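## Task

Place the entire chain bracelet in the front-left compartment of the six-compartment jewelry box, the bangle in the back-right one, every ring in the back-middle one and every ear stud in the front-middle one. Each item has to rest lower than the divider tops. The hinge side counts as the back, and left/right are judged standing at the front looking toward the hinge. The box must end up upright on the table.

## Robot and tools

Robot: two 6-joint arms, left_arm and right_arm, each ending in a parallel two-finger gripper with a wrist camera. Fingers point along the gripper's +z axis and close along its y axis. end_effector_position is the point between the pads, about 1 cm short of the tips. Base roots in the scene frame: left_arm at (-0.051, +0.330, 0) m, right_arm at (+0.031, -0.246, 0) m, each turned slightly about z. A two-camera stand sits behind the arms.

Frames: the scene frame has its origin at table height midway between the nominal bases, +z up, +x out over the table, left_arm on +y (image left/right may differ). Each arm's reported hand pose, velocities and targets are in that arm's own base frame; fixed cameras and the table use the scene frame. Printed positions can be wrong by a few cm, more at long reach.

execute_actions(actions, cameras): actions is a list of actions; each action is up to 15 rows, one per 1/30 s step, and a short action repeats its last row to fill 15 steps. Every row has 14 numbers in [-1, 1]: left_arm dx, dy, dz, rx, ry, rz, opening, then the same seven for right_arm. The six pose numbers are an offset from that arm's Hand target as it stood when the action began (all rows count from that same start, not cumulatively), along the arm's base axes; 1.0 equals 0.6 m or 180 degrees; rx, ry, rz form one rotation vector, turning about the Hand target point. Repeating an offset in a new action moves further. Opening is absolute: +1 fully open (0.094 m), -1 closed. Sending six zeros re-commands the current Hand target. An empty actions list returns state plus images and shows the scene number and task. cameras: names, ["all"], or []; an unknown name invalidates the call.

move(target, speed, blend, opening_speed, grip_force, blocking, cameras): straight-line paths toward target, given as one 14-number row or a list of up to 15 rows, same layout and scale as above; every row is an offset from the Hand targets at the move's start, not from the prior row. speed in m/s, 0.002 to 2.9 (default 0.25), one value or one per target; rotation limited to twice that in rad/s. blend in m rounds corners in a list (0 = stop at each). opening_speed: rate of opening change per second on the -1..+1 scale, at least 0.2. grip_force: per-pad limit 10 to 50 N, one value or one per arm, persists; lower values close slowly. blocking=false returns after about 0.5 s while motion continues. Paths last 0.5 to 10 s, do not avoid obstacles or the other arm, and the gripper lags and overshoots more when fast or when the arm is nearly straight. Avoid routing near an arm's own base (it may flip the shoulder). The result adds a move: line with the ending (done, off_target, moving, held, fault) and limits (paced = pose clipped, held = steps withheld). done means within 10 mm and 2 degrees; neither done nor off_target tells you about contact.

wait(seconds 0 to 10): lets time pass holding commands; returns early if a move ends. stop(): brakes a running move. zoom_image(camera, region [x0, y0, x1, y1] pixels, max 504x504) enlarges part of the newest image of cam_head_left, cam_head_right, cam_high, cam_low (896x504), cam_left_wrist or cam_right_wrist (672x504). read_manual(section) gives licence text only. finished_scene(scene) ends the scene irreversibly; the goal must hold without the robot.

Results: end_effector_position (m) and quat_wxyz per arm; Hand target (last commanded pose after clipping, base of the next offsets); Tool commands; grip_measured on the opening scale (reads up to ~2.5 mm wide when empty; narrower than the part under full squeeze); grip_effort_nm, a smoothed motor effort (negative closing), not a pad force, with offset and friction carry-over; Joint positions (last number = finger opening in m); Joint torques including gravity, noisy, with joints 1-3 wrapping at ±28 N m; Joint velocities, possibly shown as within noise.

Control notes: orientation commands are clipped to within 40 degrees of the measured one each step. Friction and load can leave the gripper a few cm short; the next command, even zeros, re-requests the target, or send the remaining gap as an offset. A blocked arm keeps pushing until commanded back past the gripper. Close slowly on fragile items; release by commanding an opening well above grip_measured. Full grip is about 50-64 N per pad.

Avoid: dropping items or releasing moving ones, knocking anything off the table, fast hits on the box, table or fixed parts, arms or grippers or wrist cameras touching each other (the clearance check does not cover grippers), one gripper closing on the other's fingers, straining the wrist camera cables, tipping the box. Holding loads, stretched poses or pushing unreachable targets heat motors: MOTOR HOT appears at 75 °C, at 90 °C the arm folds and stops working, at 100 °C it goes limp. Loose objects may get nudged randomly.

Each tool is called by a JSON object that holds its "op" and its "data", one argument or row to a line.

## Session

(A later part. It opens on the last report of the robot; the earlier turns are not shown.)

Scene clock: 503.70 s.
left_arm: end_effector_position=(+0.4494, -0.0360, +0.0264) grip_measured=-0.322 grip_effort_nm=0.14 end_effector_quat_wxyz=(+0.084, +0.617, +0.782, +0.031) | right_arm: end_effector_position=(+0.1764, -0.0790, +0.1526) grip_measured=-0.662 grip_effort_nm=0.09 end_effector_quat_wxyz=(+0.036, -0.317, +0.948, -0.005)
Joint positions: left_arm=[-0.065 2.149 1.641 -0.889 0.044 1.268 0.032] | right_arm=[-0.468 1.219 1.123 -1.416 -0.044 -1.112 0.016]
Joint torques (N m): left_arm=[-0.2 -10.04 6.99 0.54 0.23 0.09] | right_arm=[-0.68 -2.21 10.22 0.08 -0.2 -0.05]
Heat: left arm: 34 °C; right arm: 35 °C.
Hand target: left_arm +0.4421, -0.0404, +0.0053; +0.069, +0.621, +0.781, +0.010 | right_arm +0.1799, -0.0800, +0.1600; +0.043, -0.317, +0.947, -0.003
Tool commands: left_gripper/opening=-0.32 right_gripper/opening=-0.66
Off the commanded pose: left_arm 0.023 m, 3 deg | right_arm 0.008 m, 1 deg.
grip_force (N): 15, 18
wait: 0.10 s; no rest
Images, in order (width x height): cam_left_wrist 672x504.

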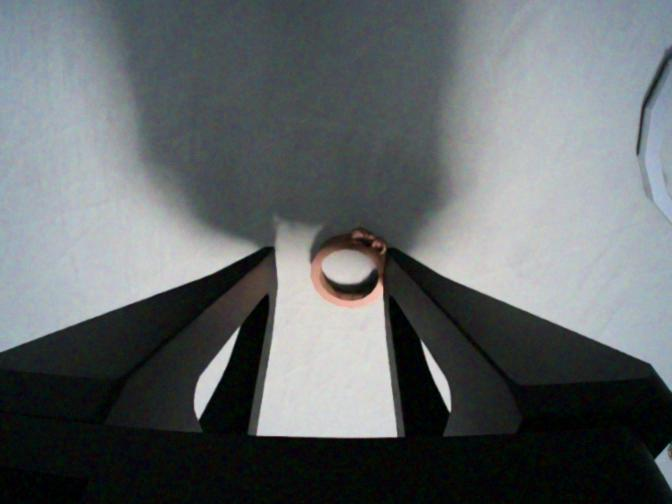

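{"op": "move", "data": {
  "target": [-0.009,0,-0.0095,0,0,0,-0.32,0,0,0,0,0,0,-0.66],
  "speed": 0.04
}}

{"op": "move", "data": {
  "target": [0,0,0,0,0,0,-1.0,0,0,0,0,0,0,-0.66],
  "speed": 0.04,
  "opening_speed": 0.3,
  "cameras": ["cam_left_wrist"]
}}

Scene clock: 516.03 s.
left_arm: end_effector_position=(+0.4494, -0.0368, +0.0207) grip_measured=-0.322 grip_effort_nm=0.13 end_effector_quat_wxyz=(+0.089, +0.617, +0.781, +0.032) | right_arm: end_effector_position=(+0.1764, -0.0790, +0.1526) grip_measured=-0.662 grip_effort_nm=0.08 end_effector_quat_wxyz=(+0.036, -0.317, +0.948, -0.005)
Joint positions: left_arm=[-0.065 2.148 1.615 -0.855 0.049 1.268 0.032] | right_arm=[-0.468 1.219 1.123 -1.416 -0.044 -1.112 0.016]
Joint torques (N m): left_arm=[-0.35 -10.89 5.55 0.53 0.18 0.04] | right_arm=[-0.69 -2.22 10.21 0.07 -0.21 -0.04]
Heat: left arm: 33 °C; right arm: 35 °C.
Hand target: left_arm +0.4367, -0.0404, -0.0004; +0.069, +0.621, +0.781, +0.010 | right_arm +0.1799, -0.0800, +0.1600; +0.043, -0.317, +0.947, -0.003
Off the commanded pose: left_arm 0.025 m, 3 deg | right_arm 0.008 m, 1 deg.
grip_force (N): 15, 18
move: off_target (left_arm)

Scene clock: 520.10 s.
left_arm: end_effector_position=(+0.4408, -0.0374, +0.0183) grip_measured=-0.990 grip_effort_nm=-0.36 end_effector_quat_wxyz=(+0.077, +0.618, +0.782, +0.020) | right_arm: end_effector_position=(+0.1764, -0.0790, +0.1526) grip_measured=-0.662 grip_effort_nm=0.08 end_effector_quat_wxyz=(+0.036, -0.317, +0.948, -0.005)
Joint positions: left_arm=[-0.065 2.148 1.611 -0.884 0.055 1.268 0] | right_arm=[-0.468 1.219 1.123 -1.416 -0.044 -1.112 0.016]
Joint torques (N m): left_arm=[-0.43 -10.81 5.72 0.82 0.12 0.02] | right_arm=[-0.66 -2.15 10.26 0.08 -0.2 -0.04]
Heat: left arm: 33 °C; right arm: 35 °C.
Hand target: left_arm +0.4367, -0.0405, -0.0004; +0.069, +0.621, +0.781, +0.010 | right_arm +0.1799, -0.0800, +0.1600; +0.043, -0.317, +0.947, -0.003
Off the commanded pose: left_arm 0.019 m, 1 deg | right_arm 0.008 m, 1 deg.
grip_force (N): 15, 18
move: off_target (left_arm)
Images, in order (width x height): cam_left_wrist 672x504.

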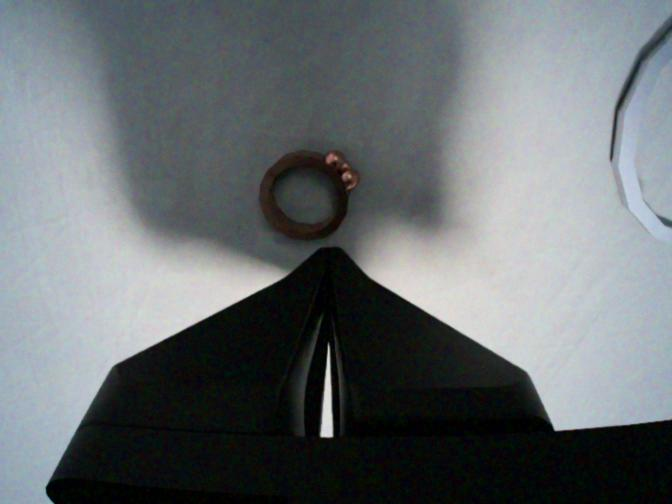

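{"op": "move", "data": {
  "target": [
    [0,0,0.13,0,0,0,-0.99,0,0,0,0,0,0,-0.66],
    [0.024,-0.0302,0.11,-0.0760,0.0258,0.6608,-0.3,0,0,0,0,0,0,-0.66]
  ],
  "speed": 0.15,
  "cameras": ["cam_left_wrist"]
}}

Scene clock: 554.33 s.
left_arm: end_effector_position=(+0.4480, -0.0581, +0.0702) grip_measured=-0.302 grip_effort_nm=0.14 end_effector_quat_wxyz=(+0.063, -0.365, +0.928, -0.043) | right_arm: end_effector_position=(+0.1764, -0.0790, +0.1526) grip_measured=-0.662 grip_effort_nm=0.08 end_effector_quat_wxyz=(+0.036, -0.317, +0.948, -0.005)
Joint positions: left_arm=[-0.125 2.143 1.813 -1.09 0.015 -0.876 0.033] | right_arm=[-0.468 1.219 1.123 -1.416 -0.044 -1.112 0.016]
Joint torques (N m): left_arm=[-0.68 -11.3 10.99 0.38 -0.16 -0.06] | right_arm=[-0.69 -2.21 10.24 0.09 -0.21 -0.05]
Heat: left arm: 34 °C; right arm: 36 °C.
Hand target: left_arm +0.4511, -0.0587, +0.0657; +0.062, -0.366, +0.928, -0.034 | right_arm +0.1799, -0.0800, +0.1600; +0.043, -0.317, +0.947, -0.003
Off the commanded pose: left_arm 0.006 m, 1 deg | right_arm 0.008 m, 1 deg.
grip_force (N): 15, 18
move: done
Images, in order (width x height): cam_left_wrist 672x504.

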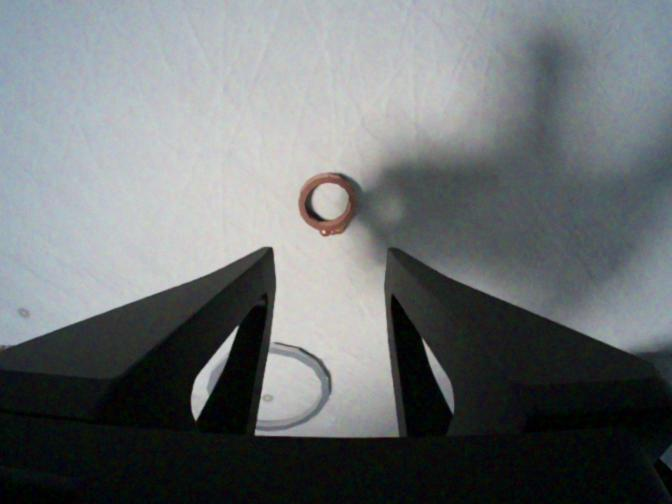

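{"op": "move", "data": {
  "target": [-0.003,-0.0025,-0.075,0,0,0,-0.3,0,0,0,0,0,0,-0.66],
  "speed": 0.06,
  "cameras": ["cam_left_wrist"]
}}

Scene clock: 565.47 s.
left_arm: end_effector_position=(+0.4537, -0.0608, +0.0397) grip_measured=-0.302 grip_effort_nm=0.14 end_effector_quat_wxyz=(+0.076, -0.365, +0.927, -0.050) | right_arm: end_effector_position=(+0.1764, -0.0790, +0.1526) grip_measured=-0.662 grip_effort_nm=0.08 end_effector_quat_wxyz=(+0.036, -0.317, +0.948, -0.005)
Joint positions: left_arm=[-0.13 2.157 1.707 -0.94 0.014 -0.881 0.033] | right_arm=[-0.468 1.219 1.123 -1.416 -0.044 -1.112 0.016]
Joint torques (N m): left_arm=[-0.65 -10.29 7.47 0.59 -0.15 -0.04] | right_arm=[-0.66 -2.21 10.22 0.08 -0.2 -0.05]
Heat: left arm: 35 °C; right arm: 36 °C.
Hand target: left_arm +0.4492, -0.0601, +0.0205; +0.062, -0.366, +0.928, -0.033 | right_arm +0.1799, -0.0800, +0.1600; +0.043, -0.317, +0.947, -0.003
Off the commanded pose: left_arm 0.020 m, 2 deg | right_arm 0.008 m, 1 deg.
grip_force (N): 15, 18
move: off_target (left_arm)
Images, in order (width x height): cam_left_wrist 672x504.

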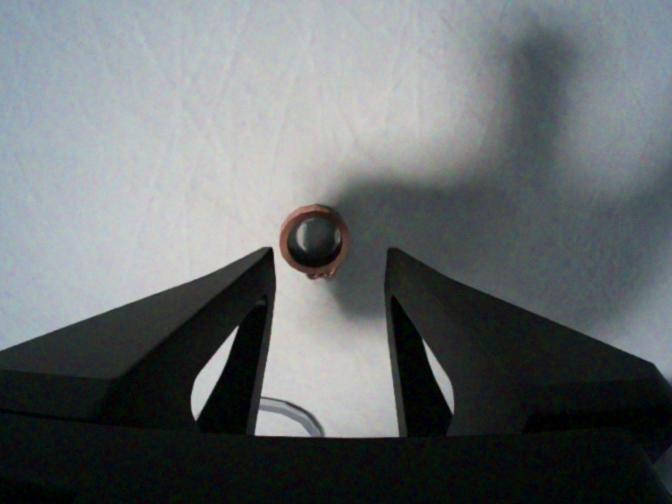

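{"op": "move", "data": {
  "target": [-0.006,0.0025,-0.033,0,0,0,-0.3,0,0,0,0,0,0,-0.66],
  "speed": 0.05,
  "cameras": ["cam_left_wrist"]
}}

Scene clock: 578.33 s.
left_arm: end_effector_position=(+0.4515, -0.0604, +0.0216) grip_measured=-0.302 grip_effort_nm=0.14 end_effector_quat_wxyz=(+0.078, -0.364, +0.927, -0.051) | right_arm: end_effector_position=(+0.1764, -0.0790, +0.1526) grip_measured=-0.662 grip_effort_nm=0.08 end_effector_quat_wxyz=(+0.036, -0.317, +0.948, -0.005)
Joint positions: left_arm=[-0.13 2.162 1.641 -0.864 0.014 -0.881 0.033] | right_arm=[-0.468 1.219 1.123 -1.416 -0.044 -1.112 0.016]
Joint torques (N m): left_arm=[-0.28 -10.15 7.15 0.58 -0.13 -0.03] | right_arm=[-0.7 -2.22 10.24 0.08 -0.2 -0.04]
Heat: left arm: 34 °C; right arm: 36 °C.
Hand target: left_arm +0.4456, -0.0586, +0.0008; +0.062, -0.366, +0.928, -0.033 | right_arm +0.1799, -0.0800, +0.1600; +0.043, -0.317, +0.947, -0.003
Off the commanded pose: left_arm 0.022 m, 3 deg | right_arm 0.008 m, 1 deg.
grip_force (N): 15, 18
move: off_target (left_arm)
Images, in order (width x height): cam_left_wrist 672x504.

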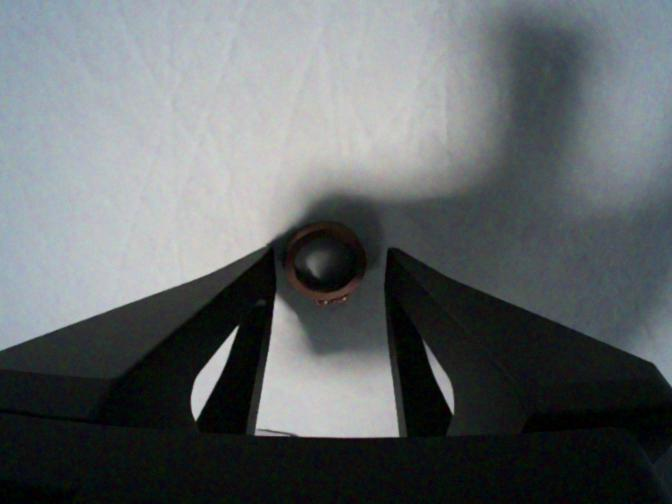

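{"op": "move", "data": {
  "target": [0,0,0,0,0,0,-0.62,0,0,0,0,0,0,-0.66],
  "speed": 0.05,
  "opening_speed": 0.25,
  "cameras": ["cam_left_wrist"]
}}

Scene clock: 589.03 s.
left_arm: end_effector_position=(+0.4517, -0.0604, +0.0216) grip_measured=-0.522 grip_effort_nm=-0.34 end_effector_quat_wxyz=(+0.078, -0.364, +0.927, -0.051) | right_arm: end_effector_position=(+0.1764, -0.0790, +0.1526) grip_measured=-0.662 grip_effort_nm=0.08 end_effector_quat_wxyz=(+0.036, -0.317, +0.948, -0.005)
Joint positions: left_arm=[-0.13 2.162 1.641 -0.864 0.014 -0.881 0.022] | right_arm=[-0.468 1.219 1.123 -1.416 -0.044 -1.112 0.016]
Joint torques (N m): left_arm=[-0.42 -10.11 7.24 0.6 -0.12 -0.02] | right_arm=[-0.66 -2.19 10.26 0.09 -0.2 -0.05]
Heat: left arm: 34 °C; right arm: 36 °C.
Hand target: left_arm +0.4457, -0.0586, +0.0008; +0.062, -0.366, +0.928, -0.033 | right_arm +0.1799, -0.0800, +0.1600; +0.043, -0.317, +0.947, -0.003
Off the commanded pose: left_arm 0.022 m, 3 deg | right_arm 0.008 m, 1 deg.
grip_force (N): 15, 18
move: off_target (left_arm)
Images, in order (width x height): cam_left_wrist 672x504.

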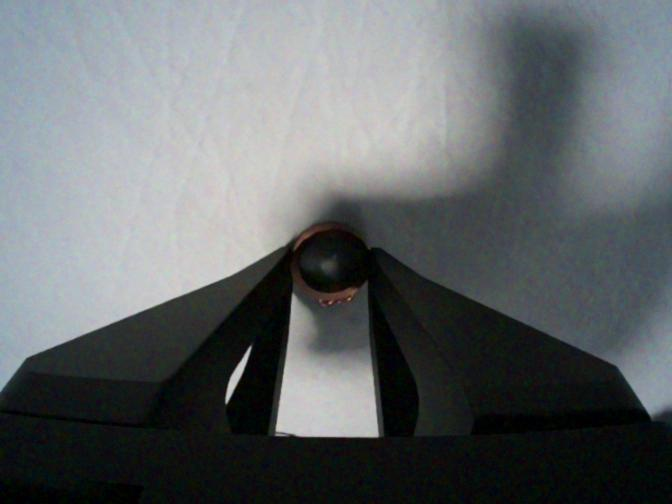

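{"op": "move", "data": {
  "target": [
    [-0.0167,0,0.2667,0,0,0,-0.62,0,0,0,0,0,0,-0.66],
    [-0.1928,-0.069,0.2667,0.0824,-0.0941,-0.6532,-0.62,0,0,0,0,0,0,-0.66],
    [-0.1028,-0.5157,0.2333,0.0824,-0.0941,-0.6532,-0.62,0,0,0,0,0,0,-0.66]
  ],
  "speed": [0.12, 0.3, 0.2],
  "blend": [0.02, 0.02, 0],
  "cameras": ["cam_left_wrist"]
}}

Scene clock: 618.13 s.
left_arm: end_effector_position=(+0.3805, -0.3691, +0.1564) grip_measured=-0.524 grip_effort_nm=-0.37 end_effector_quat_wxyz=(+0.173, +0.618, +0.767, -0.019) | right_arm: end_effector_position=(+0.1764, -0.0790, +0.1526) grip_measured=-0.662 grip_effort_nm=0.08 end_effector_quat_wxyz=(+0.036, -0.317, +0.948, -0.005)
Joint positions: left_arm=[-0.77 2.363 2.479 -1.337 0.007 0.586 0.022] | right_arm=[-0.468 1.219 1.123 -1.416 -0.044 -1.112 0.016]
Joint torques (N m): left_arm=[0.4 -11.44 10.95 0.69 -0.07 -0.04] | right_arm=[-0.68 -2.21 10.25 0.08 -0.19 -0.05]
Heat: left arm: 34 °C; right arm: 36 °C.
Hand target: left_arm +0.3839, -0.3680, +0.1409; +0.155, +0.615, +0.773, -0.015 | right_arm +0.1799, -0.0800, +0.1600; +0.043, -0.317, +0.947, -0.003
Off the commanded pose: left_arm 0.016 m, 2 deg | right_arm 0.008 m, 1 deg.
grip_force (N): 15, 18
move: off_target (left_arm)
Images, in order (width x height): cam_left_wrist 672x504.

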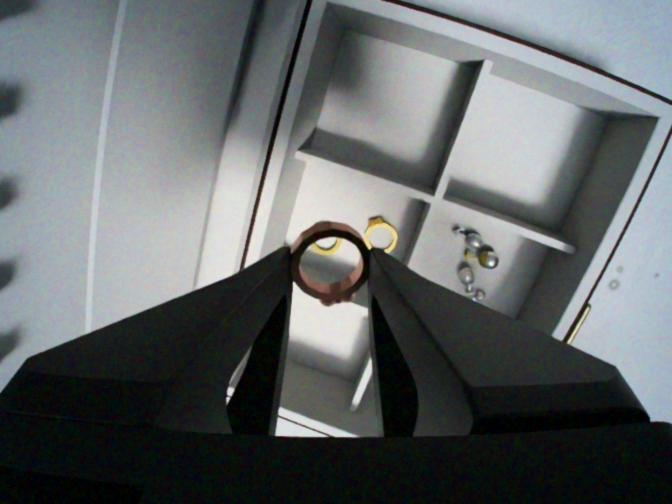

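{"op": "move", "data": {
  "target": [0,-0.0033,-0.14,0,0,0,-0.62,0,0,0,0,0,0,-0.66],
  "speed": 0.1,
  "cameras": ["cam_left_wrist"]
}}

Scene clock: 654.70 s.
left_arm: end_effector_position=(+0.3829, -0.3710, +0.0504) grip_measured=-0.524 grip_effort_nm=-0.37 end_effector_quat_wxyz=(+0.147, +0.619, +0.771, -0.016) | right_arm: end_effector_position=(+0.1764, -0.0790, +0.1526) grip_measured=-0.662 grip_effort_nm=0.08 end_effector_quat_wxyz=(+0.036, -0.317, +0.948, -0.005)
Joint positions: left_arm=[-0.77 2.363 2.068 -0.978 0.005 0.583 0.022] | right_arm=[-0.468 1.219 1.123 -1.416 -0.044 -1.112 0.016]
Joint torques (N m): left_arm=[0.1 -17.09 7.58 0.84 -0.06 -0.07] | right_arm=[-0.66 -2.22 10.22 0.07 -0.2 -0.05]
Heat: left arm: 36 °C; right arm: 37 °C.
Hand target: left_arm +0.3839, -0.3700, +0.0569; +0.155, +0.615, +0.773, -0.015 | right_arm +0.1799, -0.0800, +0.1600; +0.043, -0.317, +0.947, -0.003
Off the commanded pose: left_arm 0.007 m, 1 deg | right_arm 0.008 m, 1 deg.
grip_force (N): 15, 18
move: done
Images, in order (width x height): cam_left_wrist 672x504.

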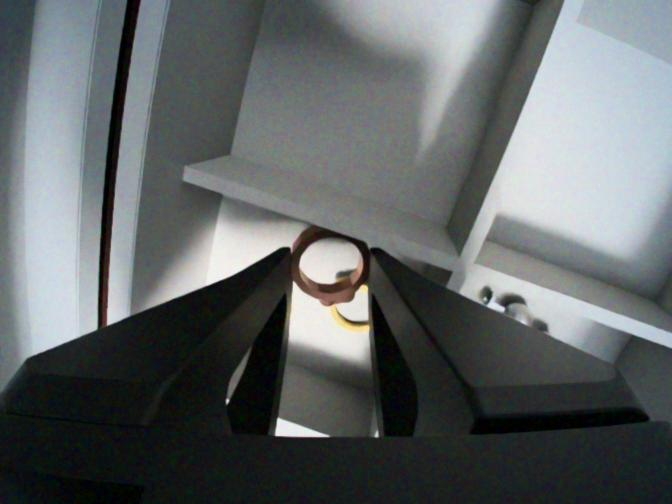

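{"op": "move", "data": {
  "target": [0.0,0.008,-0.017,0,0,0,-0.62,0,0,0,0,0,0,-0.66],
  "speed": 0.05,
  "cameras": ["cam_left_wrist"]
}}

Scene clock: 676.13 s.
left_arm: end_effector_position=(+0.3818, -0.3681, +0.0354) grip_measured=-0.524 grip_effort_nm=-0.36 end_effector_quat_wxyz=(+0.144, +0.619, +0.772, -0.015) | right_arm: end_effector_position=(+0.1764, -0.0790, +0.1526) grip_measured=-0.662 grip_effort_nm=0.09 end_effector_quat_wxyz=(+0.036, -0.317, +0.948, -0.005)
Joint positions: left_arm=[-0.768 2.363 2.01 -0.926 0.003 0.583 0.022] | right_arm=[-0.468 1.219 1.123 -1.416 -0.044 -1.112 0.016]
Joint torques (N m): left_arm=[0.68 -18.11 7.31 0.81 -0.01 0.02] | right_arm=[-0.66 -2.21 10.24 0.07 -0.21 -0.04]
Heat: left arm: 36 °C; right arm: 37 °C.
Hand target: left_arm +0.3839, -0.3651, +0.0467; +0.155, +0.615, +0.773, -0.015 | right_arm +0.1799, -0.0800, +0.1600; +0.043, -0.317, +0.947, -0.003
Off the commanded pose: left_arm 0.012 m, 1 deg | right_arm 0.008 m, 1 deg.
grip_force (N): 15, 18
move: off_target (left_arm)
Images, in order (width x height): cam_left_wrist 672x504.

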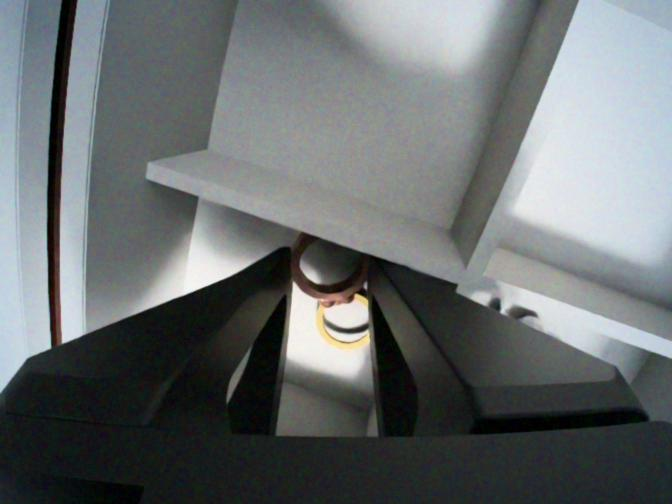

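{"op": "move", "data": {
  "target": [0.0,0,-0.004,0,0,0,-0.62,0,0,0,0,0,0,-0.66],
  "speed": 0.04
}}

{"op": "move", "data": {
  "target": [0,0,0,0,0,0,-0.44,0,0,0,0,0,0,-0.66],
  "speed": 0.04,
  "opening_speed": 0.25
}}

{"op": "move", "data": {
  "target": [-0.005,0.008,0.2,0,0,0,-0.44,0,0,0,0,0,0,-0.66],
  "speed": 0.06,
  "cameras": ["cam_left_wrist"]
}}

Scene clock: 683.90 s.
left_arm: end_effector_position=(+0.3819, -0.3682, +0.0342) grip_measured=-0.524 grip_effort_nm=-0.36 end_effector_quat_wxyz=(+0.145, +0.619, +0.772, -0.015) | right_arm: end_effector_position=(+0.1764, -0.0790, +0.1526) grip_measured=-0.662 grip_effort_nm=0.09 end_effector_quat_wxyz=(+0.036, -0.317, +0.948, -0.005)
Joint positions: left_arm=[-0.768 2.363 2.004 -0.919 0.003 0.583 0.022] | right_arm=[-0.468 1.219 1.123 -1.416 -0.044 -1.112 0.016]
Joint torques (N m): left_arm=[0.62 -18.07 6.98 0.84 -0.01 0.01] | right_arm=[-0.66 -2.19 10.22 0.08 -0.2 -0.05]
Heat: left arm: 37 °C; right arm: 37 °C.
Hand target: left_arm +0.3840, -0.3652, +0.0443; +0.155, +0.615, +0.773, -0.015 | right_arm +0.1799, -0.0800, +0.1600; +0.043, -0.317, +0.947, -0.003
Off the commanded pose: left_arm 0.011 m, 1 deg | right_arm 0.008 m, 1 deg.
grip_force (N): 15, 18
move: off_target (left_arm)

Scene clock: 684.83 s.
left_arm: end_effector_position=(+0.3838, -0.3677, +0.0345) grip_measured=-0.442 grip_effort_nm=0.14 end_effector_quat_wxyz=(+0.147, +0.618, +0.773, -0.014) | right_arm: end_effector_position=(+0.1764, -0.0790, +0.1526) grip_measured=-0.662 grip_effort_nm=0.09 end_effector_quat_wxyz=(+0.036, -0.317, +0.948, -0.005)
Joint positions: left_arm=[-0.765 2.363 2.004 -0.915 0.002 0.583 0.026] | right_arm=[-0.468 1.219 1.123 -1.416 -0.044 -1.112 0.016]
Joint torques (N m): left_arm=[0.29 -18.06 7.04 0.77 0.03 0] | right_arm=[-0.66 -2.21 10.26 0.08 -0.21 -0.04]
Heat: left arm: 37 °C; right arm: 37 °C.
Hand target: left_arm +0.3840, -0.3652, +0.0443; +0.156, +0.615, +0.773, -0.015 | right_arm +0.1799, -0.0800, +0.1600; +0.043, -0.317, +0.947, -0.003
Off the commanded pose: left_arm 0.010 m, 1 deg | right_arm 0.008 m, 1 deg.
grip_force (N): 15, 18
move: done

Scene clock: 687.80 s.
left_arm: end_effector_position=(+0.3778, -0.3617, +0.1797) grip_measured=-0.442 grip_effort_nm=0.14 end_effector_quat_wxyz=(+0.174, +0.615, +0.769, -0.016) | right_arm: end_effector_position=(+0.1764, -0.0790, +0.1526) grip_measured=-0.662 grip_effort_nm=0.08 end_effector_quat_wxyz=(+0.036, -0.317, +0.948, -0.005)
Joint positions: left_arm=[-0.765 2.391 2.631 -1.459 0.001 0.583 0.026] | right_arm=[-0.468 1.219 1.123 -1.416 -0.044 -1.112 0.016]
Joint torques (N m): left_arm=[0.62 -11.52 10.33 0.72 0.02 0.05] | right_arm=[-0.68 -2.22 10.24 0.09 -0.2 -0.05]
Heat: left arm: 38 °C; right arm: 37 °C.
Hand target: left_arm +0.3810, -0.3604, +0.1644; +0.156, +0.615, +0.773, -0.015 | right_arm +0.1799, -0.0800, +0.1600; +0.043, -0.317, +0.947, -0.003
Off the commanded pose: left_arm 0.016 m, 2 deg | right_arm 0.008 m, 1 deg.
grip_force (N): 15, 18
move: off_target (left_arm)
Images, in order (width x height): cam_left_wrist 672x504.

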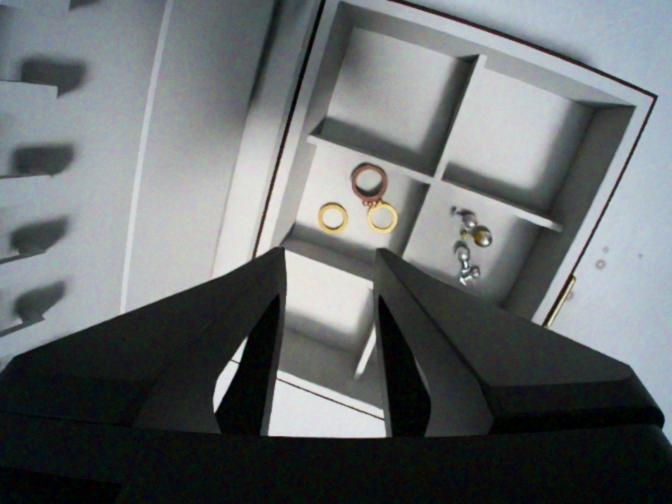

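{"op": "move", "data": {
  "target": [
    [-0.085,0.2673,-0.024,0.03,0.012,0.002,-0.53,0,0,0,0,0,0,-0.66],
    [-0.158,0.5902,-0.174,0.0678,0.0277,0.0047,-0.53,0,0,0,0,0,0,-0.66]
  ],
  "speed": 0.22,
  "blend": [0.04, 0],
  "cameras": ["cam_left_wrist"]
}}

Scene clock: 716.20 s.
left_arm: end_effector_position=(+0.2882, -0.0056, +0.0565) grip_measured=-0.528 grip_effort_nm=-0.10 end_effector_quat_wxyz=(+0.047, +0.620, +0.782, +0.040) | right_arm: end_effector_position=(+0.1764, -0.0790, +0.1526) grip_measured=-0.662 grip_effort_nm=0.09 end_effector_quat_wxyz=(+0.036, -0.317, +0.948, -0.005)
Joint positions: left_arm=[-0.028 1.562 1.01 -0.896 -0.008 1.312 0.022] | right_arm=[-0.468 1.219 1.123 -1.416 -0.044 -1.112 0.016]
Joint torques (N m): left_arm=[0.14 -10.06 6.84 0.47 0.08 0.08] | right_arm=[-0.68 -2.21 10.22 0.08 -0.21 -0.04]
Heat: left arm: 37 °C; right arm: 37 °C.
Hand target: left_arm +0.2862, -0.0062, +0.0600; +0.056, +0.621, +0.781, +0.042 | right_arm +0.1799, -0.0800, +0.1600; +0.043, -0.317, +0.947, -0.003
Off the commanded pose: left_arm 0.004 m, 1 deg | right_arm 0.008 m, 1 deg.
grip_force (N): 15, 18
move: done
Images, in order (width x height): cam_left_wrist 672x504.

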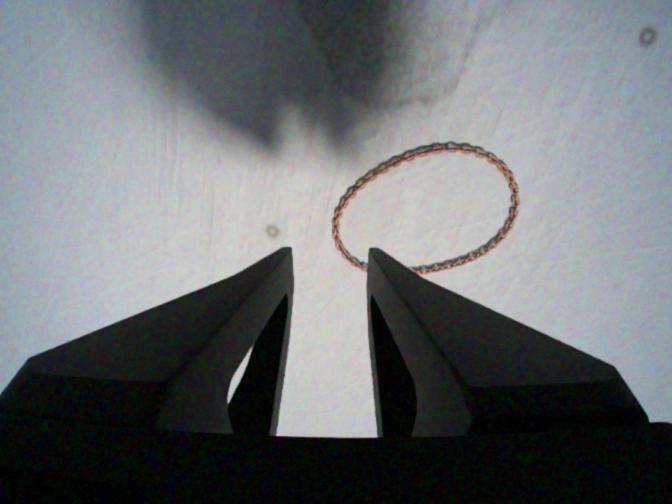

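{"op": "execute_actions", "data": {
  "actions": [],
  "cameras": ["cam_left_wrist"]
}}

Scene clock: 753.07 s.
left_arm: end_effector_position=(+0.2883, -0.0056, +0.0566) grip_measured=-0.528 grip_effort_nm=-0.11 end_effector_quat_wxyz=(+0.047, +0.620, +0.782, +0.040) | right_arm: end_effector_position=(+0.1764, -0.0790, +0.1526) grip_measured=-0.662 grip_effort_nm=0.08 end_effector_quat_wxyz=(+0.036, -0.317, +0.948, -0.005)
Joint positions: left_arm=[-0.028 1.562 1.01 -0.896 -0.008 1.313 0.022] | right_arm=[-0.468 1.219 1.123 -1.416 -0.044 -1.112 0.016]
Joint velocities: within noise
Joint torques (N m): left_arm=[0.32 -10.02 6.98 0.45 0.08 0.1] | right_arm=[-0.65 -2.24 10.21 0.08 -0.19 -0.04]
Heat: left arm: 36 °C; right arm: 37 °C.
Hand target: left_arm +0.2862, -0.0062, +0.0600; +0.056, +0.621, +0.780, +0.042 | right_arm +0.1799, -0.0800, +0.1600; +0.043, -0.317, +0.947, -0.003
Tool commands: left_gripper/opening=-0.53 right_gripper/opening=-0.66
Off the commanded pose: left_arm 0.004 m, 1 deg | right_arm 0.008 m, 1 deg.
grip_force (N): 15, 18
Images, in order (width x height): cam_left_wrist 672x504.

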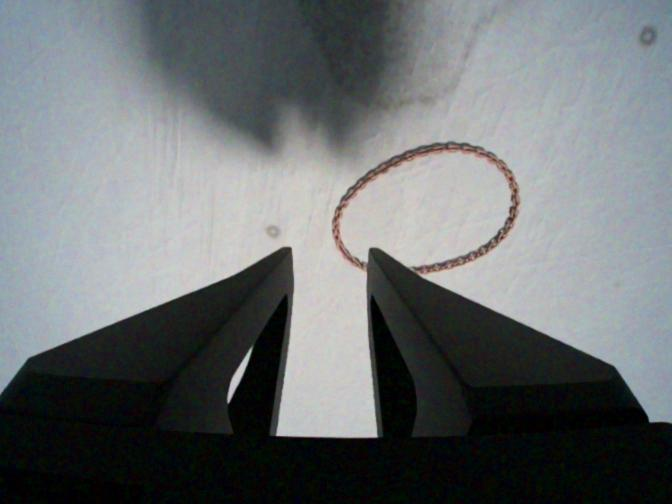

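{"op": "move", "data": {
  "target": [0, 0, -0.0433, 0, 0, 0, -0.53, 0, 0, 0, 0, 0, 0, -0.66],
  "speed": 0.06,
  "cameras": ["cam_left_wrist"]
}}

Scene clock: 772.47 s.
left_arm: end_effector_position=(+0.2909, -0.0057, +0.0403) grip_measured=-0.528 grip_effort_nm=-0.10 end_effector_quat_wxyz=(+0.061, +0.619, +0.781, +0.051) | right_arm: end_effector_position=(+0.1764, -0.0790, +0.1526) grip_measured=-0.662 grip_effort_nm=0.09 end_effector_quat_wxyz=(+0.036, -0.317, +0.948, -0.005)
Joint positions: left_arm=[-0.028 1.562 0.936 -0.786 -0.008 1.313 0.022] | right_arm=[-0.468 1.219 1.123 -1.416 -0.044 -1.112 0.016]
Joint torques (N m): left_arm=[0.28 -6.74 6.86 0.52 0.06 0.08] | right_arm=[-0.68 -2.22 10.24 0.08 -0.21 -0.04]
Heat: left arm: 36 °C; right arm: 37 °C.
Hand target: left_arm +0.2863, -0.0062, +0.0341; +0.056, +0.621, +0.781, +0.042 | right_arm +0.1799, -0.0800, +0.1600; +0.043, -0.317, +0.947, -0.003
Off the commanded pose: left_arm 0.008 m, 1 deg | right_arm 0.008 m, 1 deg.
grip_force (N): 15, 18
move: done
Images, in order (width x height): cam_left_wrist 672x504.

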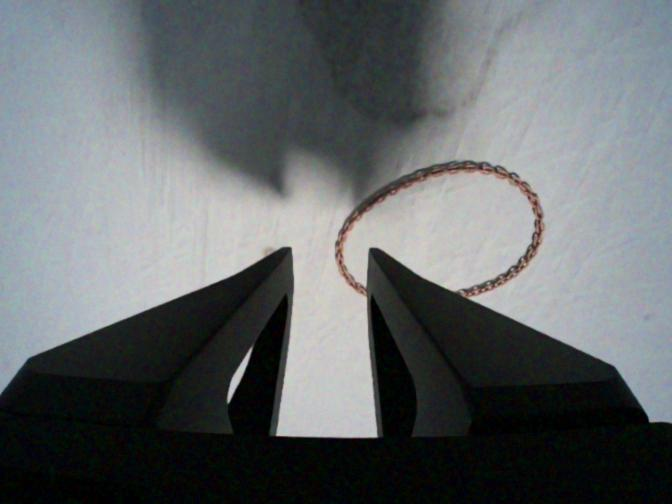

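{"op": "move", "data": {
  "target": [-0.004, 0, -0.035, 0, 0, 0, -0.53, 0, 0, 0, 0, 0, 0, -0.66],
  "speed": 0.04,
  "cameras": ["cam_left_wrist"]
}}

Scene clock: 780.47 s.
left_arm: end_effector_position=(+0.2896, -0.0057, +0.0220) grip_measured=-0.528 grip_effort_nm=-0.10 end_effector_quat_wxyz=(+0.065, +0.619, +0.781, +0.054) | right_arm: end_effector_position=(+0.1764, -0.0790, +0.1526) grip_measured=-0.662 grip_effort_nm=0.08 end_effector_quat_wxyz=(+0.036, -0.317, +0.948, -0.005)
Joint positions: left_arm=[-0.028 1.58 0.872 -0.694 -0.008 1.313 0.022] | right_arm=[-0.468 1.219 1.123 -1.416 -0.044 -1.112 0.016]
Joint torques (N m): left_arm=[0.32 -5.74 6.65 0.52 0.1 0.1] | right_arm=[-0.68 -2.19 10.24 0.08 -0.2 -0.05]
Heat: left arm: 35 °C; right arm: 37 °C.
Hand target: left_arm +0.2839, -0.0062, +0.0130; +0.056, +0.621, +0.781, +0.042 | right_arm +0.1799, -0.0800, +0.1600; +0.043, -0.317, +0.947, -0.003
Off the commanded pose: left_arm 0.011 m, 2 deg | right_arm 0.008 m, 1 deg.
grip_force (N): 15, 18
move: off_target (left_arm)
Images, in order (width x height): cam_left_wrist 672x504.

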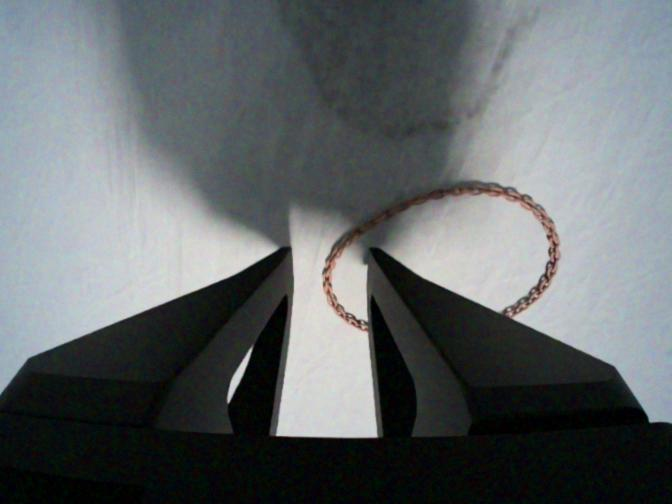

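{"op": "move", "data": {
  "target": [
    [0, 0, -0.0075, 0, 0, 0, -0.53, 0, 0, 0, 0, 0, 0, -0.66],
    [0, 0, -0.0075, 0, 0, 0, -1, 0, 0, 0, 0, 0, 0, -0.66]
  ],
  "speed": 0.04,
  "opening_speed": 0.4,
  "cameras": ["cam_left_wrist"]
}}

Scene clock: 789.23 s.
left_arm: end_effector_position=(+0.2903, -0.0057, +0.0181) grip_measured=-0.990 grip_effort_nm=-0.36 end_effector_quat_wxyz=(+0.066, +0.619, +0.781, +0.055) | right_arm: end_effector_position=(+0.1764, -0.0790, +0.1526) grip_measured=-0.662 grip_effort_nm=0.09 end_effector_quat_wxyz=(+0.036, -0.317, +0.948, -0.005)
Joint positions: left_arm=[-0.028 1.588 0.863 -0.674 -0.008 1.313 0] | right_arm=[-0.468 1.219 1.123 -1.416 -0.044 -1.112 0.016]
Joint torques (N m): left_arm=[0.23 -5.63 6.58 0.55 0.08 0.08] | right_arm=[-0.66 -2.21 10.25 0.09 -0.2 -0.04]
Heat: left arm: 34 °C; right arm: 37 °C.
Hand target: left_arm +0.2839, -0.0062, +0.0085; +0.056, +0.621, +0.781, +0.042 | right_arm +0.1799, -0.0800, +0.1600; +0.043, -0.317, +0.947, -0.003
Off the commanded pose: left_arm 0.011 m, 2 deg | right_arm 0.008 m, 1 deg.
grip_force (N): 15, 18
move: off_target (left_arm); target 2's new opening was sent with left_arm's hand 0.011 m and 2 deg from that target
Images, in order (width x height): cam_left_wrist 672x504.

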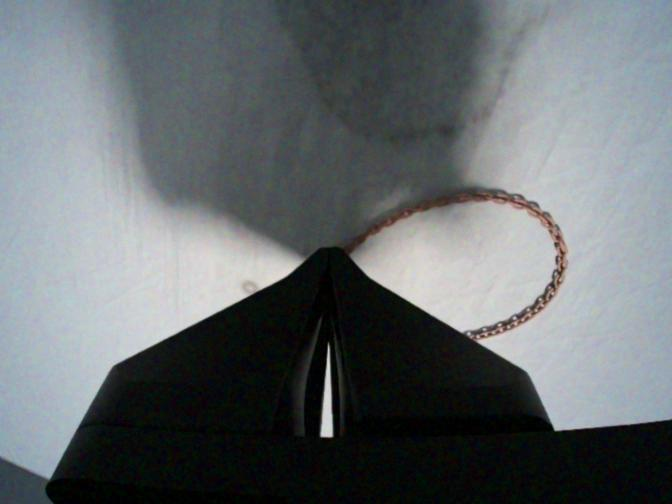

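{"op": "move", "data": {
  "target": [0, 0, 0.0917, 0, 0, 0, -1, 0, 0, 0, 0, 0, 0, -0.66],
  "speed": 0.08,
  "cameras": ["cam_left_wrist"]
}}

Scene clock: 797.03 s.
left_arm: end_effector_position=(+0.2812, -0.0054, +0.0534) grip_measured=-0.990 grip_effort_nm=-0.37 end_effector_quat_wxyz=(+0.045, +0.620, +0.782, +0.038) | right_arm: end_effector_position=(+0.1764, -0.0790, +0.1526) grip_measured=-0.662 grip_effort_nm=0.08 end_effector_quat_wxyz=(+0.036, -0.317, +0.948, -0.005)
Joint positions: left_arm=[-0.028 1.544 0.98 -0.889 -0.008 1.313 0] | right_arm=[-0.468 1.219 1.123 -1.416 -0.044 -1.112 0.016]
Joint torques (N m): left_arm=[0.23 -9.28 9.98 0.23 0.08 0.07] | right_arm=[-0.68 -2.19 10.25 0.08 -0.2 -0.05]
Heat: left arm: 33 °C; right arm: 38 °C.
Hand target: left_arm +0.2839, -0.0062, +0.0635; +0.056, +0.621, +0.781, +0.042 | right_arm +0.1799, -0.0800, +0.1600; +0.043, -0.317, +0.947, -0.003
Off the commanded pose: left_arm 0.011 m, 1 deg | right_arm 0.008 m, 1 deg.
grip_force (N): 15, 18
move: off_target (left_arm)
Images, in order (width x height): cam_left_wrist 672x504.

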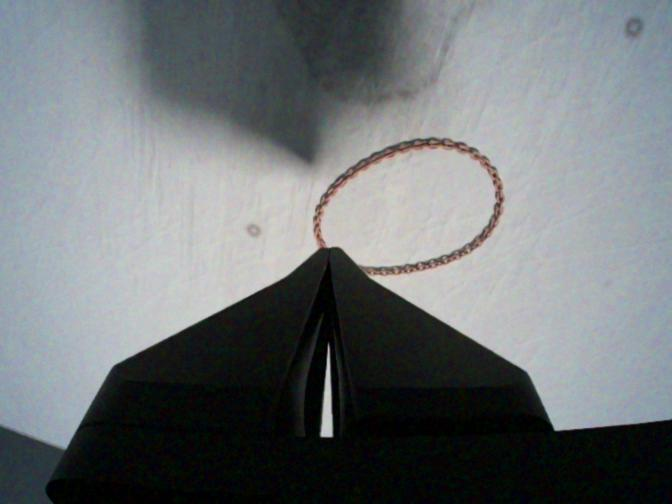

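{"op": "move", "data": {
  "target": [
    [0, 0, 0, 0, 0, 0, -0.53, 0, 0, 0, 0, 0, 0, -0.66],
    [0, 0, -0.075, 0, 0, 0, -0.53, 0, 0, 0, 0, 0, 0, -0.66],
    [0, 0, -0.1, 0, 0, 0, -0.53, 0, 0, 0, 0, 0, 0, -0.66]
  ],
  "speed": 0.05,
  "cameras": ["cam_left_wrist"]
}}

Scene clock: 810.67 s.
left_arm: end_effector_position=(+0.2881, -0.0056, +0.0157) grip_measured=-0.532 grip_effort_nm=0.13 end_effector_quat_wxyz=(+0.063, +0.619, +0.781, +0.052) | right_arm: end_effector_position=(+0.1764, -0.0790, +0.1526) grip_measured=-0.662 grip_effort_nm=0.09 end_effector_quat_wxyz=(+0.036, -0.317, +0.948, -0.005)
Joint positions: left_arm=[-0.028 1.591 0.857 -0.672 -0.008 1.313 0.022] | right_arm=[-0.468 1.219 1.123 -1.416 -0.044 -1.112 0.016]
Joint torques (N m): left_arm=[0.23 -5.14 6 0.71 0.07 0.1] | right_arm=[-0.68 -2.18 10.25 0.07 -0.2 -0.04]
Heat: left arm: 34 °C; right arm: 38 °C.
Hand target: left_arm +0.2838, -0.0062, +0.0035; +0.056, +0.621, +0.781, +0.042 | right_arm +0.1799, -0.0800, +0.1600; +0.043, -0.317, +0.947, -0.003
Off the commanded pose: left_arm 0.013 m, 1 deg | right_arm 0.008 m, 1 deg.
grip_force (N): 15, 18
move: off_target (left_arm)
Images, in order (width x height): cam_left_wrist 672x504.

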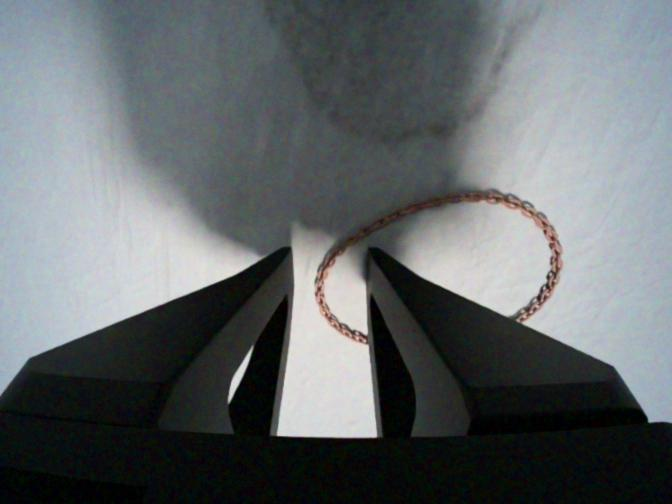

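{"op": "move", "data": {
  "target": [
    [0, 0, -0.0085, 0, 0, 0, -0.53, 0, 0, 0, 0, 0, 0, -0.66],
    [0, 0, -0.0085, 0, 0, 0, -1, 0, 0, 0, 0, 0, 0, -0.66]
  ],
  "speed": 0.04,
  "opening_speed": 0.4,
  "cameras": []
}}

{"op": "move", "data": {
  "target": [0, 0, 0.12, 0, 0, 0, -1, 0, 0, 0, 0, 0, 0, -0.66],
  "speed": 0.08,
  "cameras": ["cam_left_wrist"]
}}

Scene clock: 820.53 s.
left_arm: end_effector_position=(+0.2911, -0.0057, +0.0145) grip_measured=-0.943 grip_effort_nm=-0.35 end_effector_quat_wxyz=(+0.069, +0.619, +0.780, +0.057) | right_arm: end_effector_position=(+0.1764, -0.0790, +0.1526) grip_measured=-0.662 grip_effort_nm=0.09 end_effector_quat_wxyz=(+0.036, -0.317, +0.948, -0.005)
Joint positions: left_arm=[-0.028 1.591 0.849 -0.648 -0.008 1.313 0.003] | right_arm=[-0.468 1.219 1.123 -1.416 -0.044 -1.112 0.016]
Joint torques (N m): left_arm=[0.18 -4.4 5.57 0.73 0.09 0.09] | right_arm=[-0.68 -2.22 10.24 0.08 -0.2 -0.04]
Heat: left arm: 33 °C; right arm: 38 °C.
Hand target: left_arm +0.2839, -0.0062, -0.0015; +0.056, +0.621, +0.781, +0.042 | right_arm +0.1799, -0.0800, +0.1600; +0.043, -0.317, +0.947, -0.003
Off the commanded pose: left_arm 0.018 m, 2 deg | right_arm 0.008 m, 1 deg.
grip_force (N): 15, 18
move: off_target (left_arm); target 2's new opening was sent with left_arm's hand 0.018 m and 2 deg from that target
No camera images: "cameras" was empty.

Scene clock: 822.17 s.
left_arm: end_effector_position=(+0.2811, -0.0054, +0.0599) grip_measured=-0.946 grip_effort_nm=-0.37 end_effector_quat_wxyz=(+0.044, +0.620, +0.782, +0.038) | right_arm: end_effector_position=(+0.1764, -0.0790, +0.1526) grip_measured=-0.662 grip_effort_nm=0.09 end_effector_quat_wxyz=(+0.036, -0.317, +0.948, -0.005)
Joint positions: left_arm=[-0.028 1.537 1.001 -0.918 -0.008 1.313 0.003] | right_arm=[-0.468 1.219 1.123 -1.416 -0.044 -1.112 0.016]
Joint torques (N m): left_arm=[0.25 -9.33 10.06 0.24 0.08 0.1] | right_arm=[-0.69 -2.22 10.22 0.09 -0.2 -0.05]
Heat: left arm: 33 °C; right arm: 38 °C.
Hand target: left_arm +0.2839, -0.0062, +0.0705; +0.056, +0.621, +0.781, +0.042 | right_arm +0.1799, -0.0800, +0.1600; +0.043, -0.317, +0.947, -0.003
Off the commanded pose: left_arm 0.011 m, 1 deg | right_arm 0.008 m, 1 deg.
grip_force (N): 15, 18
move: off_target (left_arm)
Images, in order (width x height): cam_left_wrist 672x504.

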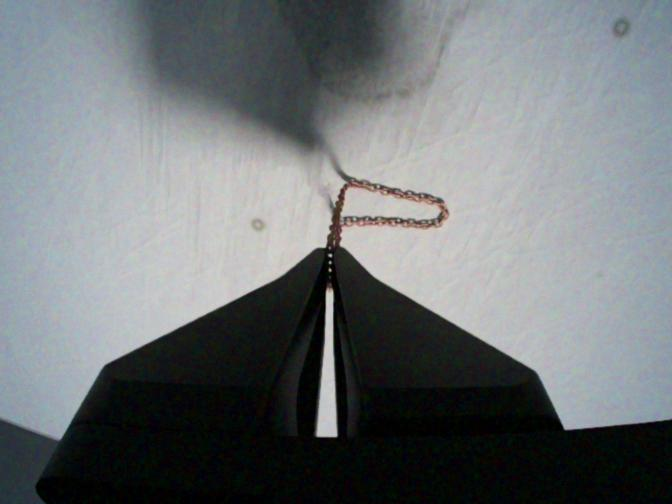

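{"op": "move", "data": {
  "target": [
    [0, 0, 0.2408, 0, 0, 0, -1, 0, 0, 0, 0, 0, 0, -0.66],
    [0.0528, -0.45, 0.2408, -0.0498, -0.0139, -0.0036, -1, 0, 0, 0, 0, 0, 0, -0.66]
  ],
  "speed": 0.15,
  "blend": 0.02,
  "cameras": ["cam_left_wrist"]
}}

Scene clock: 851.43 s.
left_arm: end_effector_position=(+0.3141, -0.2739, +0.2215) grip_measured=-0.946 grip_effort_nm=-0.37 end_effector_quat_wxyz=(+0.134, +0.620, +0.773, -0.003) | right_arm: end_effector_position=(+0.1764, -0.0790, +0.1526) grip_measured=-0.662 grip_effort_nm=0.08 end_effector_quat_wxyz=(+0.036, -0.317, +0.948, -0.005)
Joint positions: left_arm=[-0.723 1.954 2.12 -1.469 -0.007 0.631 0.003] | right_arm=[-0.468 1.219 1.123 -1.416 -0.044 -1.112 0.016]
Joint torques (N m): left_arm=[0.16 -8.79 10.4 0.56 0.09 -0.05] | right_arm=[-0.72 -2.19 10.25 0.07 -0.2 -0.05]
Heat: left arm: 35 °C; right arm: 38 °C.
Hand target: left_arm +0.3154, -0.2764, +0.2148; +0.121, +0.618, +0.776, -0.006 | right_arm +0.1799, -0.0800, +0.1600; +0.043, -0.317, +0.947, -0.003
Off the commanded pose: left_arm 0.007 m, 2 deg | right_arm 0.008 m, 1 deg.
grip_force (N): 15, 18
move: done
Images, in order (width x height): cam_left_wrist 672x504.

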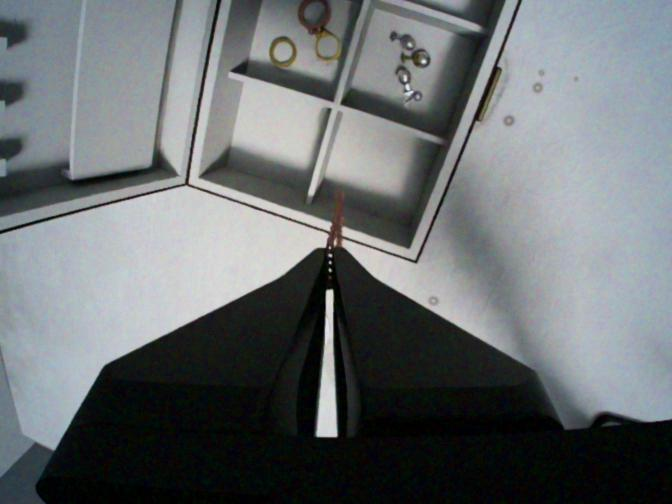

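{"op": "move", "data": {
  "target": [-0.0133, -0.0083, -0.1, 0, 0, 0, -1, 0, 0, 0, 0, 0, 0, -0.66],
  "speed": 0.12,
  "cameras": ["cam_left_wrist"]
}}

Scene clock: 882.10 s.
left_arm: end_effector_position=(+0.3107, -0.2811, +0.1444) grip_measured=-0.946 grip_effort_nm=-0.37 end_effector_quat_wxyz=(+0.107, +0.620, +0.777, -0.004) | right_arm: end_effector_position=(+0.1764, -0.0790, +0.1526) grip_measured=-0.662 grip_effort_nm=0.09 end_effector_quat_wxyz=(+0.036, -0.317, +0.948, -0.005)
Joint positions: left_arm=[-0.741 1.939 1.795 -1.213 -0.007 0.608 0.003] | right_arm=[-0.468 1.219 1.123 -1.416 -0.044 -1.112 0.016]
Joint torques (N m): left_arm=[-0.47 -14.78 7.46 0.68 0.02 -0.05] | right_arm=[-0.68 -2.24 10.25 0.08 -0.2 -0.05]
Heat: left arm: 36 °C; right arm: 38 °C.
Hand target: left_arm +0.3075, -0.2813, +0.1549; +0.121, +0.618, +0.776, -0.006 | right_arm +0.1799, -0.0800, +0.1600; +0.043, -0.317, +0.947, -0.003
Off the commanded pose: left_arm 0.011 m, 2 deg | right_arm 0.008 m, 1 deg.
grip_force (N): 15, 18
move: off_target (left_arm)
Images, in order (width x height): cam_left_wrist 672x504.

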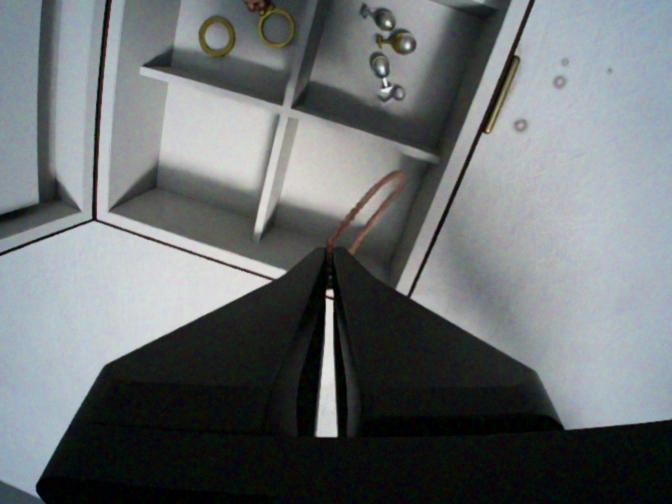

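{"op": "wait", "data": {
  "seconds": 0.3,
  "cameras": ["cam_left_wrist"]
}}

Scene clock: 889.37 s.
left_arm: end_effector_position=(+0.3108, -0.2812, +0.1444) grip_measured=-0.946 grip_effort_nm=-0.37 end_effector_quat_wxyz=(+0.107, +0.620, +0.777, -0.004) | right_arm: end_effector_position=(+0.1764, -0.0790, +0.1526) grip_measured=-0.662 grip_effort_nm=0.09 end_effector_quat_wxyz=(+0.036, -0.317, +0.948, -0.005)
Joint positions: left_arm=[-0.741 1.939 1.795 -1.213 -0.007 0.608 0.003] | right_arm=[-0.468 1.219 1.123 -1.416 -0.044 -1.112 0.016]
Joint torques (N m): left_arm=[-0.44 -14.84 7.51 0.64 0.03 -0.07] | right_arm=[-0.72 -2.21 10.24 0.09 -0.2 -0.05]
Heat: left arm: 36 °C; right arm: 38 °C.
Hand target: left_arm +0.3075, -0.2814, +0.1549; +0.121, +0.618, +0.776, -0.006 | right_arm +0.1799, -0.0800, +0.1600; +0.043, -0.317, +0.947, -0.003
Tool commands: left_gripper/opening=-1.0 right_gripper/opening=-0.66
Off the commanded pose: left_arm 0.011 m, 2 deg | right_arm 0.008 m, 1 deg.
grip_force (N): 15, 18
wait: 0.30 s; at rest from the start
Images, in order (width x height): cam_left_wrist 672x504.

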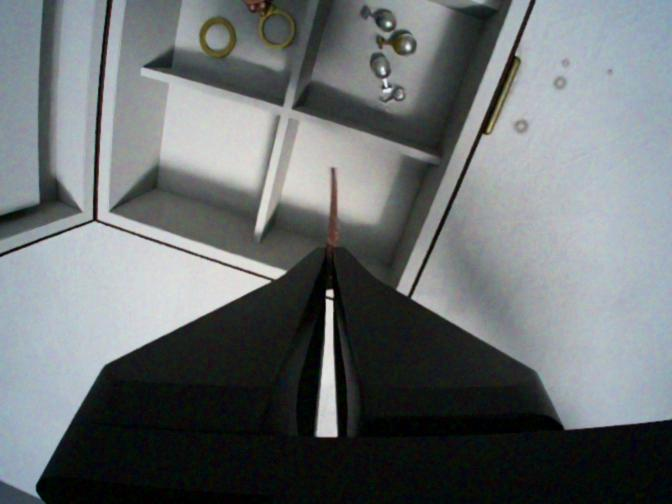

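{"op": "move", "data": {
  "target": [-0.0083, 0.0133, -0.0917, 0, 0, 0, -1, 0, 0, 0, 0, 0, 0, -0.66],
  "speed": 0.06,
  "cameras": ["cam_left_wrist"]
}}

Scene clock: 903.43 s.
left_arm: end_effector_position=(+0.3031, -0.2742, +0.0881) grip_measured=-0.946 grip_effort_nm=-0.37 end_effector_quat_wxyz=(+0.105, +0.621, +0.777, -0.003) | right_arm: end_effector_position=(+0.1764, -0.0790, +0.1526) grip_measured=-0.662 grip_effort_nm=0.09 end_effector_quat_wxyz=(+0.036, -0.317, +0.948, -0.005)
Joint positions: left_arm=[-0.741 1.906 1.528 -0.983 -0.007 0.608 0.003] | right_arm=[-0.468 1.219 1.123 -1.416 -0.044 -1.112 0.016]
Joint torques (N m): left_arm=[0.2 -14.87 7.38 0.66 0.04 0.01] | right_arm=[-0.69 -2.24 10.21 0.08 -0.19 -0.05]
Heat: left arm: 39 °C; right arm: 38 °C.
Hand target: left_arm +0.3025, -0.2733, +0.0998; +0.121, +0.618, +0.776, -0.006 | right_arm +0.1799, -0.0800, +0.1600; +0.043, -0.317, +0.947, -0.003
Off the commanded pose: left_arm 0.012 m, 2 deg | right_arm 0.008 m, 1 deg.
grip_force (N): 15, 18
move: off_target (left_arm)
Images, in order (width x height): cam_left_wrist 672x504.

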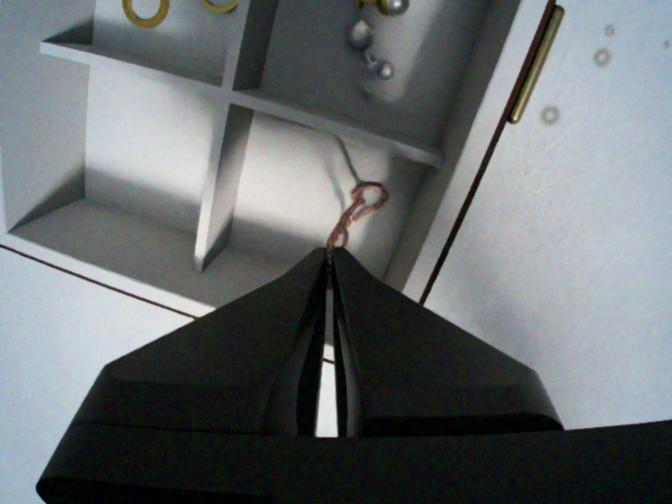

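{"op": "move", "data": {
  "target": [0.01, 0, -0.07, 0, 0, 0, -1, 0, 0, 0, 0, 0, 0, -0.66],
  "speed": 0.06,
  "cameras": ["cam_left_wrist"]
}}

Scene clock: 910.10 s.
left_arm: end_effector_position=(+0.3098, -0.2764, +0.0645) grip_measured=-0.946 grip_effort_nm=-0.36 end_effector_quat_wxyz=(+0.128, +0.618, +0.776, -0.004) | right_arm: end_effector_position=(+0.1764, -0.0790, +0.1526) grip_measured=-0.662 grip_effort_nm=0.08 end_effector_quat_wxyz=(+0.036, -0.317, +0.948, -0.005)
Joint positions: left_arm=[-0.734 1.906 1.421 -0.829 -0.007 0.611 0.003] | right_arm=[-0.468 1.219 1.123 -1.416 -0.044 -1.112 0.016]
Joint torques (N m): left_arm=[0.61 -10.69 7.42 0.71 0.08 0.1] | right_arm=[-0.68 -2.24 10.25 0.08 -0.2 -0.05]
Heat: left arm: 39 °C; right arm: 38 °C.
Hand target: left_arm +0.3086, -0.2732, +0.0578; +0.121, +0.618, +0.776, -0.006 | right_arm +0.1799, -0.0800, +0.1600; +0.043, -0.317, +0.947, -0.003
Off the commanded pose: left_arm 0.008 m, 1 deg | right_arm 0.008 m, 1 deg.
grip_force (N): 15, 18
move: done
Images, in order (width x height): cam_left_wrist 672x504.

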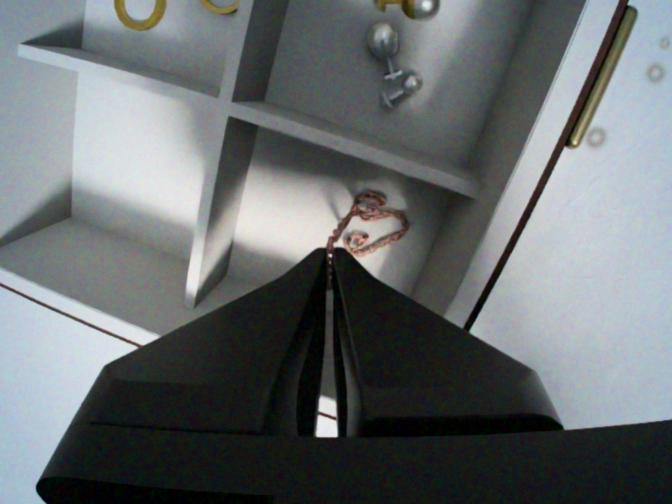

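{"op": "move", "data": {
  "target": [
    [0, 0, -0.0367, 0, 0, 0, -1, 0, 0, 0, 0, 0, 0, -0.66],
    [0, 0, -0.0367, 0, 0, 0, -0.7, 0, 0, 0, 0, 0, 0, -0.66]
  ],
  "speed": 0.06,
  "opening_speed": 0.4,
  "cameras": ["cam_left_wrist"]
}}

Scene clock: 917.27 s.
left_arm: end_effector_position=(+0.3111, -0.2776, +0.0519) grip_measured=-0.702 grip_effort_nm=0.14 end_effector_quat_wxyz=(+0.140, +0.617, +0.775, -0.005) | right_arm: end_effector_position=(+0.1764, -0.0790, +0.1526) grip_measured=-0.662 grip_effort_nm=0.08 end_effector_quat_wxyz=(+0.036, -0.317, +0.948, -0.005)
Joint positions: left_arm=[-0.734 1.906 1.363 -0.747 -0.007 0.612 0.014] | right_arm=[-0.468 1.219 1.123 -1.416 -0.044 -1.112 0.016]
Joint torques (N m): left_arm=[0.64 -8.68 7.41 0.78 0.08 0.08] | right_arm=[-0.69 -2.18 10.24 0.07 -0.21 -0.05]
Heat: left arm: 39 °C; right arm: 38 °C.
Hand target: left_arm +0.3086, -0.2732, +0.0358; +0.121, +0.618, +0.776, -0.006 | right_arm +0.1799, -0.0800, +0.1600; +0.043, -0.317, +0.947, -0.003
Off the commanded pose: left_arm 0.017 m, 2 deg | right_arm 0.008 m, 1 deg.
grip_force (N): 15, 18
move: off_target (left_arm); target 2's new opening was sent with left_arm's hand 0.017 m and 2 deg from that target
Images, in order (width x height): cam_left_wrist 672x504.

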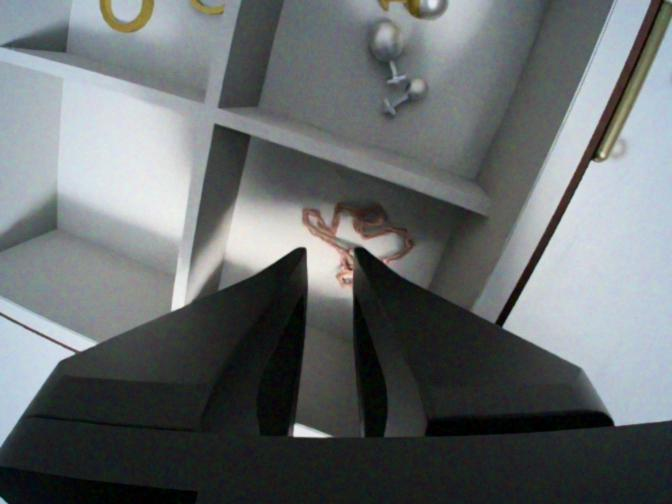

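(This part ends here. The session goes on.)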